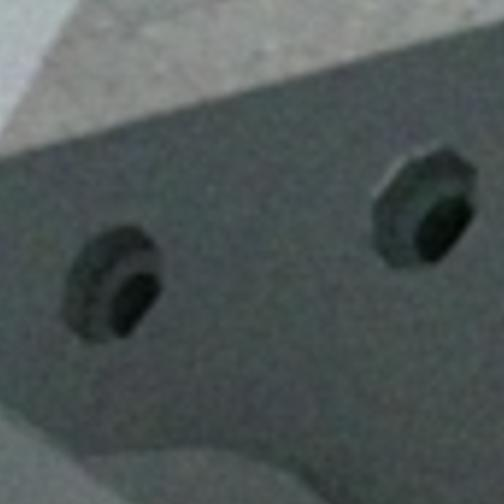

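Call:
move(arm2={"target":[0.0001,-0.0886,1.0925,0.00375,1,0.0008,0],"speed":0.006}, arm4={"target":[-0.0522,-0.27745,1.1485,0.00265,0.7077,-0.7065,0.00265],"speed":0.006})

Call:
move(arm2={"target":[0.0008,-0.0886,1.0919,0.00375,1,0.0008,-0.00225],"speed":0.004}, arm4={"target":[-0.0512,-0.27745,1.1481,0.00424,0.7077,-0.7065,0.00106],"speed":0.004}, cameras=["arm3_cam_wrist","cam_plate"])

Call:
zoom_image(camera="arm3_cam_wrist", region=[338, 236, 368, 266])

Call:
zoom_image(camera="arm3_cam_wrist", region=[347, 50, 377, 80])

Call:
zoom_image(camera="arm3_cam_wrist", region=[190, 236, 250, 266])

Call:
zoom_image(camera="cam_plate", region=[270, 215, 350, 295])

Scene clock: 296.63 s.
Joint torques (N m): arm1=[-1.09 -57.37 -50.05 -3.84 0.98 0.86] | arm2=[16.51 -193 -100.74 -19.52 5.34 4.26] | arm3=[-6.6 -74.29 -60.27 -3.94 -1.76 2.33] | arm4=[20.23 -164.91 -78.48 -0.19 4.7 -1]
Motor temperatures (°C): arm1=[28 36 34 37 34 37] | arm2=[25 37 30 35 35 35] | arm3=[37 36 26 32 35 33] | arm4=[28 34 28 29 32 33]
Wrist force (N): arm1=[0.1 -0.1 0.3] | arm2=[-4.4 -9.3 85.7] | arm3=[-0.9 0.5 0.8] | arm4=[7.7 -3.7 63.5]
Wrist torque (N m): arm1=[-0.02 -0.03 0.01] | arm2=[-0.27 5.25 -2.01] | arm3=[-0.25 0.29 -0.38] | arm4=[0.40 -17.24 3.10]
Wrist force, peak (N): arm1=[-0.2 0.3 1.2] | arm2=[-5.8 12.3 93.6] | arm3=[-1.2 -0.4 1.0] | arm4=[31.1 -4.0 59.2]
move: arm2 done; arm4 done
Joint velocities: within noise
arm1, arm3: as last shown
arm2.joint_positions: joint1_rad=+2.545 joint2_rad=-1.170 joint3_rad=+1.013 joint4_rad=-1.412 joint5_rad=-1.563 joint6_rad=-2.122 gripper_m=+0.099
arm2.joint_status: not commanded
arm2.contact_limits: gripper_m 350 N at each pad
arm2.hand: x=+0.0001 y=-0.0886 z=+1.0925 quat_wxyz=(+0.004, +1.000, +0.001, +0.000)
arm2.hand_target: x=+0.0001 y=-0.0886 z=+1.0925 quat_wxyz=(+0.004, +1.000, +0.001, +0.000)
arm2.hand_status: done (0.000 m and 0.0 deg from the pose sent, 0.001 m and 0.0 deg at the start)
arm3.joint_positions: joint1_rad=+2.638 joint2_rad=-1.234 joint3_rad=+1.796 joint4_rad=-3.193 joint5_rad=-1.513 joint6_rad=+6.249 gripper_m=+0.051
arm4.joint_positions: joint1_rad=+2.019 joint2_rad=-0.865 joint3_rad=+0.897 joint4_rad=-1.598 joint5_rad=-1.570 joint6_rad=-1.152 gripper_m=+0.090
arm4.joint_status: not commanded
arm4.contact_limits: gripper_m 400 N at each pad
arm4.hand: x=-0.0522 y=-0.2774 z=+1.1485 quat_wxyz=(+0.003, +0.708, -0.707, +0.003)
arm4.hand_target: x=-0.0522 y=-0.2775 z=+1.1485 quat_wxyz=(+0.003, +0.708, -0.707, +0.003)
arm4.hand_status: done (0.000 m and 0.0 deg from the pose sent, 0.001 m and 0.0 deg at the start)
pictures: none

Scene clock: 297.67 s.
Joint torques (N m): arm1=[-3.12 -59.53 -50.35 -3.56 1.54 0.43] | arm2=[-14.77 -183.04 -112.51 -17.15 4.47 0.26] | arm3=[-7.65 -75.71 -60.48 -3.96 -1.96 2.21] | arm4=[-10.79 -160.92 -82.8 0.98 7.47 -3.21]
Motor temperatures (°C): arm1=[28 36 34 37 34 37] | arm2=[25 37 30 35 35 35] | arm3=[37 36 26 32 35 33] | arm4=[28 34 28 29 32 33]
Wrist force (N): arm1=[0.0 -0.3 0.3] | arm2=[-5.0 -9.1 85.2] | arm3=[-0.9 -0.2 0.4] | arm4=[7.8 -4.3 63.7]
Wrist torque (N m): arm1=[-0.05 -0.01 0.01] | arm2=[-0.30 5.36 -1.78] | arm3=[-0.36 0.29 -0.38] | arm4=[0.44 -17.25 3.10]
Wrist force, peak (N): arm1=[-0.5 0.0 1.0] | arm2=[-6.6 -10.4 85.5] | arm3=[-1.3 -0.2 0.3] | arm4=[7.6 -5.5 64.6]
move: arm2 done; arm4 done
Joint velocities: within noise
arm1, arm3: as last shown
arm2.joint_positions: joint1_rad=+2.544 joint2_rad=-1.174 joint3_rad=+1.020 joint4_rad=-1.419 joint5_rad=-1.560 joint6_rad=-2.123 gripper_m=+0.099
arm2.joint_status: not commanded
arm2.contact_limits: gripper_m 350 N at each pad
arm2.hand: x=+0.0008 y=-0.0886 z=+1.0919 quat_wxyz=(+0.004, +1.000, +0.001, -0.002)
arm2.hand_target: x=+0.0008 y=-0.0886 z=+1.0919 quat_wxyz=(+0.004, +1.000, +0.001, -0.002)
arm2.hand_status: done (0.000 m and 0.0 deg from the pose sent, 0.001 m and 0.3 deg at the start)
arm4.joint_positions: joint1_rad=+2.017 joint2_rad=-0.867 joint3_rad=+0.903 joint4_rad=-1.603 joint5_rad=-1.566 joint6_rad=-1.154 gripper_m=+0.090
arm4.joint_status: not commanded
arm4.contact_limits: gripper_m 400 N at each pad
arm4.hand: x=-0.0512 y=-0.2775 z=+1.1481 quat_wxyz=(+0.004, +0.708, -0.706, +0.001)
arm4.hand_target: x=-0.0512 y=-0.2775 z=+1.1481 quat_wxyz=(+0.004, +0.708, -0.706, +0.001)
arm4.hand_status: done (0.000 m and 0.0 deg from the pose sent, 0.001 m and 0.3 deg at the start)
arm3_cam_wrist: T_world_to_cam=[[-0.88382, 0.46443, -0.05638, 0.01058], [0.00687, 0.13338, 0.99104, -1.14178], [0.46779, 0.87551, -0.12108, 0.57718]] pos_world=[-0.2528, -0.35795, 1.20203]

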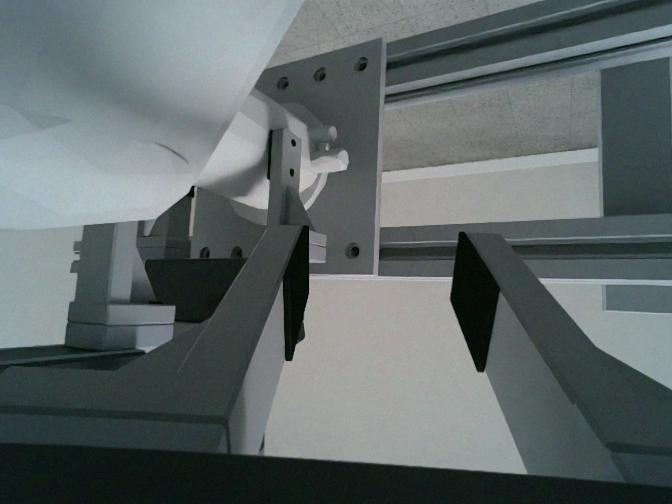

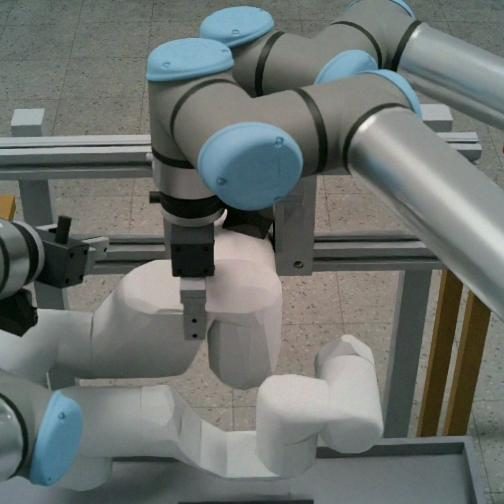

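Scaled by 16.800 from the camera's image (finer frame: 960x720).

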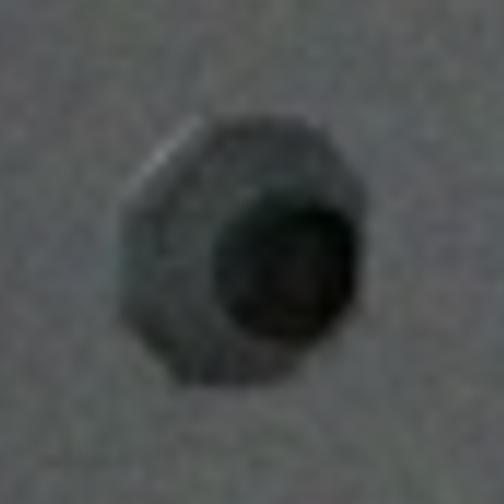

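Scaled by 16.800 from the camera's image (finer frame: 960x720).

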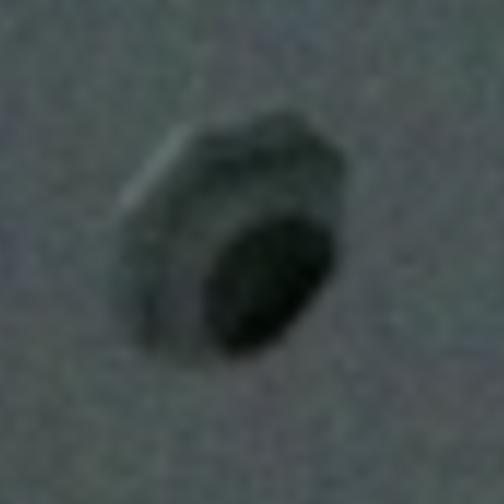

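Scaled by 8.400 from the camera's image (finer frame: 960x720).

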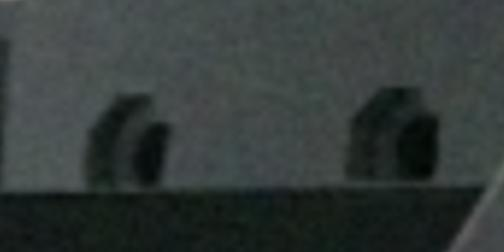

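Scaled by 6.300 from the camera's image (finer frame: 720x720).

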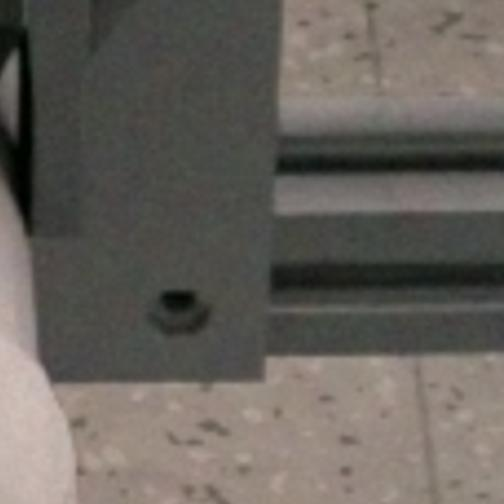

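Call:
move(arm2={"target":[0.0009,-0.0886,1.0917,0.00375,1,0.0008,-0.0025],"speed":0.004}, arm4={"target":[-0.0511,-0.27745,1.1479,0.0044,0.7077,-0.7065,0.0009],"speed":0.004})

Call:
move(arm2={"target":[0.0009,-0.0876,1.0917,0.00375,1,0.0008,-0.0025],"speed":0.003}, arm4={"target":[-0.0511,-0.27645,1.1479,0.0044,0.7077,-0.7065,0.0009],"speed":0.003})

Call:
wait(seconds=0.4)

Scene clock: 301.03 s.
Joint torques (N m): arm1=[-0.26 -57.23 -49.97 -3.51 1.03 1.41] | arm2=[-14.07 -199.24 -104.11 -21.76 6.62 -0.82] | arm3=[-6.96 -76.89 -60.55 -3.9 -2.06 2.21] | arm4=[-13.96 -169.51 -70.23 -2.57 10.85 -5.02]
Motor temperatures (°C): arm1=[28 36 34 37 34 37] | arm2=[25 37 30 35 35 35] | arm3=[37 36 26 32 35 33] | arm4=[28 34 28 29 32 33]
Wrist force (N): arm1=[0.0 0.5 0.1] | arm2=[-6.1 -9.2 85.3] | arm3=[-0.8 -0.1 0.6] | arm4=[7.8 -5.1 63.7]
Wrist torque (N m): arm1=[0.08 -0.01 0.01] | arm2=[-0.31 5.50 -1.71] | arm3=[-0.34 0.27 -0.38] | arm4=[0.44 -17.26 3.18]
Wrist force, peak (N): arm1=[0.4 0.7 0.8] | arm2=[-5.9 -10.0 86.2] | arm3=[-1.4 -0.6 0.6] | arm4=[5.9 -4.0 65.9]
move: arm2 done; arm4 done
Joint velocities: within noise
arm1, arm3: as last shown
arm2.joint_positions: joint1_rad=+2.544 joint2_rad=-1.174 joint3_rad=+1.021 joint4_rad=-1.420 joint5_rad=-1.560 joint6_rad=-2.123 gripper_m=+0.099
arm2.joint_status: not commanded
arm2.contact_limits: gripper_m 350 N at each pad
arm2.hand: x=+0.0009 y=-0.0886 z=+1.0917 quat_wxyz=(+0.004, +1.000, +0.001, -0.002)
arm2.hand_target: x=+0.0009 y=-0.0886 z=+1.0917 quat_wxyz=(+0.004, +1.000, +0.001, -0.003)
arm2.hand_status: done (0.000 m and 0.0 deg from the pose sent, 0.000 m and 0.0 deg at the start)
arm4.joint_positions: joint1_rad=+2.017 joint2_rad=-0.867 joint3_rad=+0.903 joint4_rad=-1.604 joint5_rad=-1.566 joint6_rad=-1.155 gripper_m=+0.090
arm4.joint_status: not commanded
arm4.contact_limits: gripper_m 400 N at each pad
arm4.hand: x=-0.0511 y=-0.2774 z=+1.1479 quat_wxyz=(+0.004, +0.708, -0.706, +0.001)
arm4.hand_target: x=-0.0511 y=-0.2775 z=+1.1479 quat_wxyz=(+0.004, +0.708, -0.706, +0.001)
arm4.hand_status: done (0.000 m and 0.0 deg from the pose sent, 0.000 m and 0.0 deg at the start)
pictures: none

Scene clock: 302.00 s.
Joint torques (N m): arm1=[-1.16 -59.99 -50.22 -2.98 1.42 0.86] | arm2=[-27.74 -167.83 -114.78 -17.61 -0.04 -1.77] | arm3=[-7.92 -77.34 -59.66 -3.75 -2.09 2.06] | arm4=[-21.32 -130.34 -77.12 -3.59 5.37 -6.58]
Motor temperatures (°C): arm1=[28 36 34 37 34 37] | arm2=[25 37 30 35 35 35] | arm3=[37 36 26 32 35 33] | arm4=[28 34 28 29 32 33]
Wrist force (N): arm1=[-0.3 0.0 0.5] | arm2=[-5.8 4.1 84.8] | arm3=[-1.0 0.2 0.6] | arm4=[20.1 -2.7 55.6]
Wrist torque (N m): arm1=[-0.01 0.03 0.01] | arm2=[-0.65 6.10 -0.61] | arm3=[-0.29 0.30 -0.37] | arm4=[0.43 -15.63 4.65]
Wrist force, peak (N): arm1=[0.0 -0.1 1.0] | arm2=[-6.2 -10.6 85.6] | arm3=[-1.1 -0.2 0.8] | arm4=[8.9 -5.6 64.8]
move: arm2 done; arm4 done
Joint velocities: within noise
arm1, arm3: as last shown
arm2.joint_positions: joint1_rad=+2.543 joint2_rad=-1.173 joint3_rad=+1.020 joint4_rad=-1.420 joint5_rad=-1.560 joint6_rad=-2.124 gripper_m=+0.099
arm2.joint_status: not commanded
arm2.contact_limits: gripper_m 350 N at each pad
arm2.hand: x=+0.0009 y=-0.0876 z=+1.0917 quat_wxyz=(+0.004, +1.000, +0.001, -0.003)
arm2.hand_target: x=+0.0009 y=-0.0876 z=+1.0917 quat_wxyz=(+0.004, +1.000, +0.001, -0.002)
arm2.hand_status: done (0.000 m and 0.0 deg from the pose sent, 0.001 m and 0.0 deg at the start)
arm4.joint_positions: joint1_rad=+2.017 joint2_rad=-0.866 joint3_rad=+0.900 joint4_rad=-1.602 joint5_rad=-1.566 joint6_rad=-1.155 gripper_m=+0.090
arm4.joint_status: not commanded
arm4.contact_limits: gripper_m 400 N at each pad
arm4.hand: x=-0.0511 y=-0.2765 z=+1.1480 quat_wxyz=(+0.004, +0.708, -0.706, +0.001)
arm4.hand_target: x=-0.0511 y=-0.2764 z=+1.1479 quat_wxyz=(+0.004, +0.708, -0.706, +0.001)
arm4.hand_status: done (0.000 m and 0.0 deg from the pose sent, 0.001 m and 0.0 deg at the start)
pictures: none

Scene clock: 302.40 s.
Joint torques (N m): arm1=[-0.96 -57.67 -49.66 -3.59 1.12 0.78] | arm2=[-26.02 -166.51 -115 -18.96 -0.85 -2.08] | arm3=[-7.59 -77.94 -59.62 -3.99 -1.62 2.34] | arm4=[-24.4 -130.86 -71.74 -5.66 4.44 -6.47]
Motor temperatures (°C): arm1=[28 36 34 37 34 37] | arm2=[25 37 30 35 35 35] | arm3=[37 36 26 32 35 33] | arm4=[28 34 28 29 32 33]
Wrist force (N): arm1=[0.0 0.1 0.8] | arm2=[-6.1 5.1 84.4] | arm3=[-0.8 0.1 0.5] | arm4=[20.7 -1.9 54.7]
Wrist torque (N m): arm1=[0.02 -0.01 0.01] | arm2=[-0.65 6.12 -0.60] | arm3=[-0.31 0.27 -0.38] | arm4=[0.49 -15.66 4.65]
Wrist force, peak (N): arm1=[0.0 -0.1 0.9] | arm2=[-6.3 4.7 84.7] | arm3=[-0.7 -0.1 1.1] | arm4=[20.3 -2.3 55.8]
Joint velocities: within noise
arm1.joint_positions: joint1_rad=+0.000 joint2_rad=-1.570 joint3_rad=+1.570 joint4_rad=-1.570 joint5_rad=-1.571 joint6_rad=+0.000 gripper_m=+0.120
arm1.joint_status: not commanded
arm1.hand: x=-1.1695 y=+0.7000 z=+1.0242 quat_wxyz=(-0.005, -0.007, -1.000, +0.006)
arm1.hand_target: x=-1.1695 y=+0.7000 z=+1.0242 quat_wxyz=(-0.005, -0.007, -1.000, +0.006)
arm1.hand_status: not commanded
arm2.joint_positions: joint1_rad=+2.543 joint2_rad=-1.173 joint3_rad=+1.020 joint4_rad=-1.420 joint5_rad=-1.560 joint6_rad=-2.124 gripper_m=+0.099
arm2.joint_status: not commanded
arm2.contact_limits: gripper_m 350 N at each pad
arm2.hand: x=+0.0009 y=-0.0876 z=+1.0917 quat_wxyz=(+0.004, +1.000, +0.001, -0.002)
arm2.hand_target: x=+0.0009 y=-0.0876 z=+1.0917 quat_wxyz=(+0.004, +1.000, +0.001, -0.002)
arm2.hand_status: done (0.000 m and 0.0 deg from the pose sent, 0.001 m and 0.0 deg at the start)
arm3.joint_positions: joint1_rad=+2.638 joint2_rad=-1.234 joint3_rad=+1.796 joint4_rad=-3.193 joint5_rad=-1.513 joint6_rad=+6.249 gripper_m=+0.051
arm3.joint_status: not commanded
arm3.hand: x=-0.2050 y=-0.2350 z=+1.1980 quat_wxyz=(+0.108, +0.188, +0.845, +0.488)
arm3.hand_target: x=-0.2050 y=-0.2350 z=+1.1980 quat_wxyz=(+0.108, +0.188, +0.845, +0.488)
arm3.hand_status: not commanded
arm4.joint_positions: joint1_rad=+2.017 joint2_rad=-0.866 joint3_rad=+0.900 joint4_rad=-1.602 joint5_rad=-1.566 joint6_rad=-1.155 gripper_m=+0.090
arm4.joint_status: not commanded
arm4.contact_limits: gripper_m 400 N at each pad
arm4.hand: x=-0.0511 y=-0.2765 z=+1.1479 quat_wxyz=(+0.004, +0.708, -0.706, +0.001)
arm4.hand_target: x=-0.0511 y=-0.2764 z=+1.1479 quat_wxyz=(+0.004, +0.708, -0.706, +0.001)
arm4.hand_status: done (0.000 m and 0.0 deg from the pose sent, 0.001 m and 0.0 deg at the start)
wait: 0.40 s; at rest by 0.27 s
pictures: none

Call:
move(arm2={"target":[0.0008,-0.0873,1.0918,0.0045,1,0.0004,-0.0025],"speed":0.003}, arm4={"target":[-0.0513,-0.27605,1.1483,0.0049,0.7074,-0.7068,0.0014],"speed":0.003})

Call:
wait(seconds=0.4)

Scene clock: 306.17 s.
Joint torques (N m): arm1=[-0.24 -58.3 -50.53 -3.8 1.61 0.85] | arm2=[-38.87 -172.21 -120.19 -23.75 -2.26 4.18] | arm3=[-9.37 -76.46 -60.86 -4.06 -1.72 2.22] | arm4=[-28.52 -131.69 -94.21 -11.98 10.54 -1.49]
Motor temperatures (°C): arm1=[28 36 34 37 34 37] | arm2=[25 37 30 35 35 35] | arm3=[37 36 26 32 35 33] | arm4=[28 34 28 29 32 33]
Wrist force (N): arm1=[0.1 0.1 0.5] | arm2=[3.0 17.0 91.6] | arm3=[-1.1 -0.2 0.7] | arm4=[55.2 -19.1 63.1]
Wrist torque (N m): arm1=[0.01 -0.02 0.01] | arm2=[-0.81 5.15 -1.53] | arm3=[-0.34 0.32 -0.38] | arm4=[0.32 -21.12 3.37]
Wrist force, peak (N): arm1=[0.5 -0.4 1.1] | arm2=[3.2 16.9 91.9] | arm3=[-1.2 0.1 0.8] | arm4=[55.1 -19.3 63.2]
move: arm2 done; arm4 done
Joint velocities: within noise
arm1, arm3: as last shown
arm2.joint_positions: joint1_rad=+2.542 joint2_rad=-1.173 joint3_rad=+1.019 joint4_rad=-1.418 joint5_rad=-1.559 joint6_rad=-2.124 gripper_m=+0.099
arm2.joint_status: not commanded
arm2.contact_limits: gripper_m 350 N at each pad
arm2.hand: x=+0.0008 y=-0.0873 z=+1.0918 quat_wxyz=(+0.005, +1.000, +0.000, -0.002)
arm2.hand_target: x=+0.0008 y=-0.0873 z=+1.0918 quat_wxyz=(+0.005, +1.000, +0.000, -0.002)
arm2.hand_status: done (0.000 m and 0.0 deg from the pose sent, 0.000 m and 0.1 deg at the start)
arm4.joint_positions: joint1_rad=+2.017 joint2_rad=-0.864 joint3_rad=+0.897 joint4_rad=-1.599 joint5_rad=-1.565 joint6_rad=-1.154 gripper_m=+0.090
arm4.joint_status: not commanded
arm4.contact_limits: gripper_m 400 N at each pad
arm4.hand: x=-0.0513 y=-0.2761 z=+1.1483 quat_wxyz=(+0.005, +0.707, -0.707, +0.001)
arm4.hand_target: x=-0.0513 y=-0.2760 z=+1.1483 quat_wxyz=(+0.005, +0.707, -0.707, +0.001)
arm4.hand_status: done (0.000 m and 0.0 deg from the pose sent, 0.001 m and 0.1 deg at the start)
pictures: none

Scene clock: 306.57 s.
Joint torques (N m): arm1=[0.75 -57.49 -49.81 -4.15 1.13 0.86] | arm2=[-38.74 -173.32 -119.79 -26.94 -3.21 4.33] | arm3=[-7.52 -76.51 -60.35 -3.95 -1.62 2] | arm4=[-30.17 -137.7 -92.75 -13.14 10.16 -1.45]
Motor temperatures (°C): arm1=[28 36 34 37 34 37] | arm2=[25 37 30 35 35 35] | arm3=[37 36 26 32 35 33] | arm4=[28 34 28 29 32 33]
Wrist force (N): arm1=[-0.2 -0.1 0.6] | arm2=[2.7 17.2 91.5] | arm3=[-0.9 -0.1 0.3] | arm4=[55.7 -19.3 63.8]
Wrist torque (N m): arm1=[-0.02 0.01 0.01] | arm2=[-0.86 5.19 -1.55] | arm3=[-0.34 0.29 -0.37] | arm4=[0.36 -20.97 3.37]
Wrist force, peak (N): arm1=[0.2 -0.3 1.1] | arm2=[2.8 17.2 91.8] | arm3=[-0.9 -0.1 0.9] | arm4=[55.7 -19.3 63.8]
Joint velocities: within noise
arm1.joint_positions: joint1_rad=+0.000 joint2_rad=-1.570 joint3_rad=+1.570 joint4_rad=-1.570 joint5_rad=-1.571 joint6_rad=+0.000 gripper_m=+0.120
arm1.joint_status: not commanded
arm1.hand: x=-1.1695 y=+0.7000 z=+1.0242 quat_wxyz=(-0.005, -0.007, -1.000, +0.006)
arm1.hand_target: x=-1.1695 y=+0.7000 z=+1.0242 quat_wxyz=(-0.005, -0.007, -1.000, +0.006)
arm1.hand_status: not commanded
arm2.joint_positions: joint1_rad=+2.542 joint2_rad=-1.173 joint3_rad=+1.019 joint4_rad=-1.418 joint5_rad=-1.559 joint6_rad=-2.124 gripper_m=+0.099
arm2.joint_status: not commanded
arm2.contact_limits: gripper_m 350 N at each pad
arm2.hand: x=+0.0008 y=-0.0873 z=+1.0918 quat_wxyz=(+0.005, +1.000, +0.000, -0.002)
arm2.hand_target: x=+0.0008 y=-0.0873 z=+1.0918 quat_wxyz=(+0.005, +1.000, +0.000, -0.002)
arm2.hand_status: done (0.000 m and 0.0 deg from the pose sent, 0.000 m and 0.1 deg at the start)
arm3.joint_positions: joint1_rad=+2.638 joint2_rad=-1.234 joint3_rad=+1.796 joint4_rad=-3.193 joint5_rad=-1.513 joint6_rad=+6.249 gripper_m=+0.051
arm3.joint_status: not commanded
arm3.hand: x=-0.2050 y=-0.2350 z=+1.1980 quat_wxyz=(+0.108, +0.188, +0.845, +0.488)
arm3.hand_target: x=-0.2050 y=-0.2350 z=+1.1980 quat_wxyz=(+0.108, +0.188, +0.845, +0.488)
arm3.hand_status: not commanded
arm4.joint_positions: joint1_rad=+2.017 joint2_rad=-0.864 joint3_rad=+0.897 joint4_rad=-1.599 joint5_rad=-1.565 joint6_rad=-1.154 gripper_m=+0.090
arm4.joint_status: not commanded
arm4.contact_limits: gripper_m 400 N at each pad
arm4.hand: x=-0.0513 y=-0.2761 z=+1.1483 quat_wxyz=(+0.005, +0.707, -0.707, +0.001)
arm4.hand_target: x=-0.0513 y=-0.2760 z=+1.1483 quat_wxyz=(+0.005, +0.707, -0.707, +0.001)
arm4.hand_status: done (0.000 m and 0.0 deg from the pose sent, 0.001 m and 0.1 deg at the start)
wait: 0.40 s; at rest by 0.27 s
pictures: none

Call:
move(arm2={"target":[0.0008,-0.0875,1.0917,0.0041,1,0.0006,-0.0025],"speed":0.003}, arm4={"target":[-0.0512,-0.27633,1.1481,0.00465,0.70755,-0.70665,0.00115],"speed":0.003}, cameras=["arm3_cam_wrist"])

Call:
zoom_image(camera="arm3_cam_wrist", region=[338, 236, 368, 266])

Call:
zoom_image(camera="arm3_cam_wrist", region=[347, 50, 377, 80])

Call:
zoom_image(camera="arm3_cam_wrist", region=[190, 236, 250, 266])

Scene clock: 309.60 s.
Joint torques (N m): arm1=[-0.11 -61.57 -49.8 -3.58 1.43 0.68] | arm2=[0.15 -195.87 -106.58 -25.53 -2.32 3.54] | arm3=[-7.63 -77.57 -59.66 -4.27 -2.15 2] | arm4=[3.56 -164.05 -75.72 -3.97 3.98 -5.53]
Motor temperatures (°C): arm1=[28 36 34 37 34 37] | arm2=[25 37 30 35 35 35] | arm3=[37 36 26 32 35 33] | arm4=[28 34 28 29 32 33]
Wrist force (N): arm1=[-0.1 -0.1 0.1] | arm2=[2.5 12.5 89.2] | arm3=[-0.7 -0.3 0.7] | arm4=[33.1 -5.9 62.1]
Wrist torque (N m): arm1=[-0.03 0.01 0.01] | arm2=[-0.67 5.16 -1.03] | arm3=[-0.38 0.26 -0.38] | arm4=[0.41 -17.83 3.82]
Wrist force, peak (N): arm1=[-0.2 -0.3 0.9] | arm2=[4.3 18.3 94.5] | arm3=[-1.1 0.2 0.9] | arm4=[58.2 -20.7 63.9]
move: arm2 done; arm4 done
Joint velocities: within noise
arm1, arm3: as last shown
arm2.joint_positions: joint1_rad=+2.543 joint2_rad=-1.173 joint3_rad=+1.020 joint4_rad=-1.419 joint5_rad=-1.559 joint6_rad=-2.124 gripper_m=+0.099
arm2.joint_status: not commanded
arm2.contact_limits: gripper_m 350 N at each pad
arm2.hand: x=+0.0008 y=-0.0875 z=+1.0917 quat_wxyz=(+0.004, +1.000, +0.001, -0.003)
arm2.hand_target: x=+0.0008 y=-0.0875 z=+1.0917 quat_wxyz=(+0.004, +1.000, +0.001, -0.003)
arm2.hand_status: done (0.000 m and 0.0 deg from the pose sent, 0.000 m and 0.1 deg at the start)
arm4.joint_positions: joint1_rad=+2.017 joint2_rad=-0.865 joint3_rad=+0.899 joint4_rad=-1.601 joint5_rad=-1.565 joint6_rad=-1.155 gripper_m=+0.090
arm4.joint_status: not commanded
arm4.contact_limits: gripper_m 400 N at each pad
arm4.hand: x=-0.0512 y=-0.2763 z=+1.1481 quat_wxyz=(+0.005, +0.708, -0.707, +0.001)
arm4.hand_target: x=-0.0512 y=-0.2763 z=+1.1481 quat_wxyz=(+0.005, +0.708, -0.707, +0.001)
arm4.hand_status: done (0.000 m and 0.0 deg from the pose sent, 0.000 m and 0.0 deg at the start)
arm3_cam_wrist: T_world_to_cam=[[-0.88382, 0.46443, -0.05638, 0.01058], [0.00687, 0.13338, 0.99104, -1.14178], [0.46779, 0.87551, -0.12108, 0.57718]] pos_world=[-0.2528, -0.35795, 1.20203]

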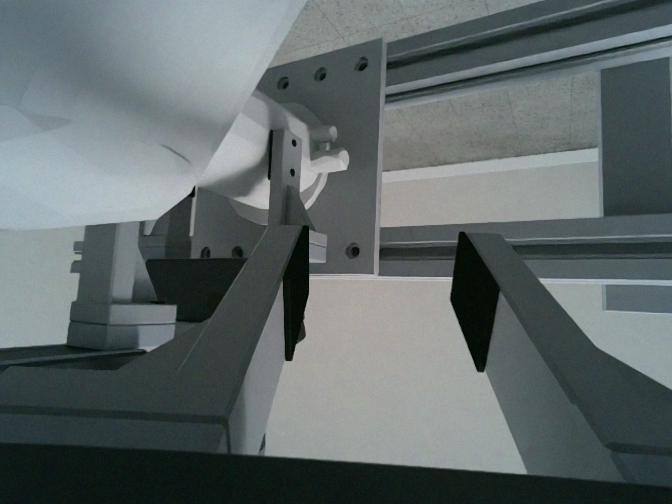

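Scaled by 16.800 from the camera's image (finer frame: 960x720).

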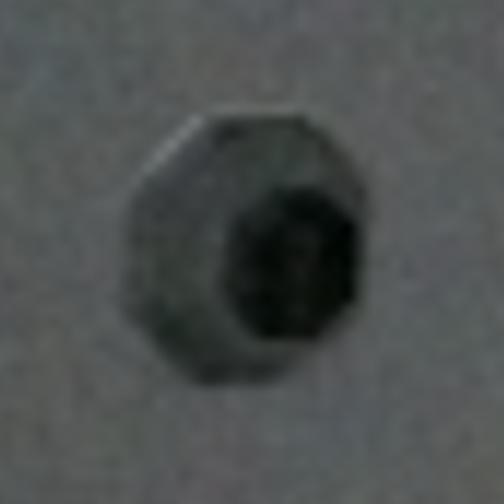

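Scaled by 16.800 from the camera's image (finer frame: 960x720).

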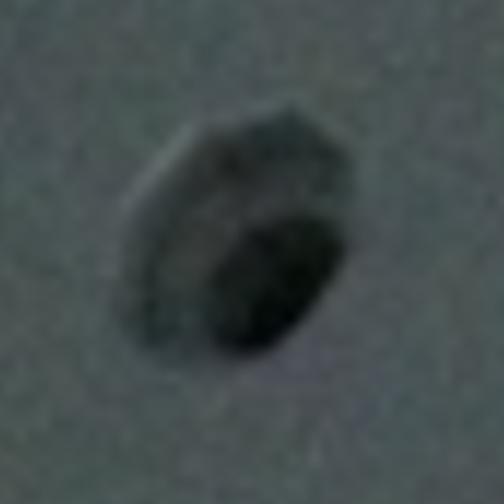

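Scaled by 8.400 from the camera's image (finer frame: 960x720).

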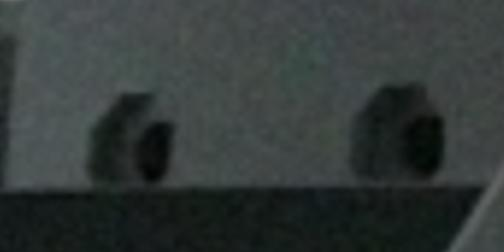

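Call:
finished_scene(scene=1)

The scene is finished: the task was done.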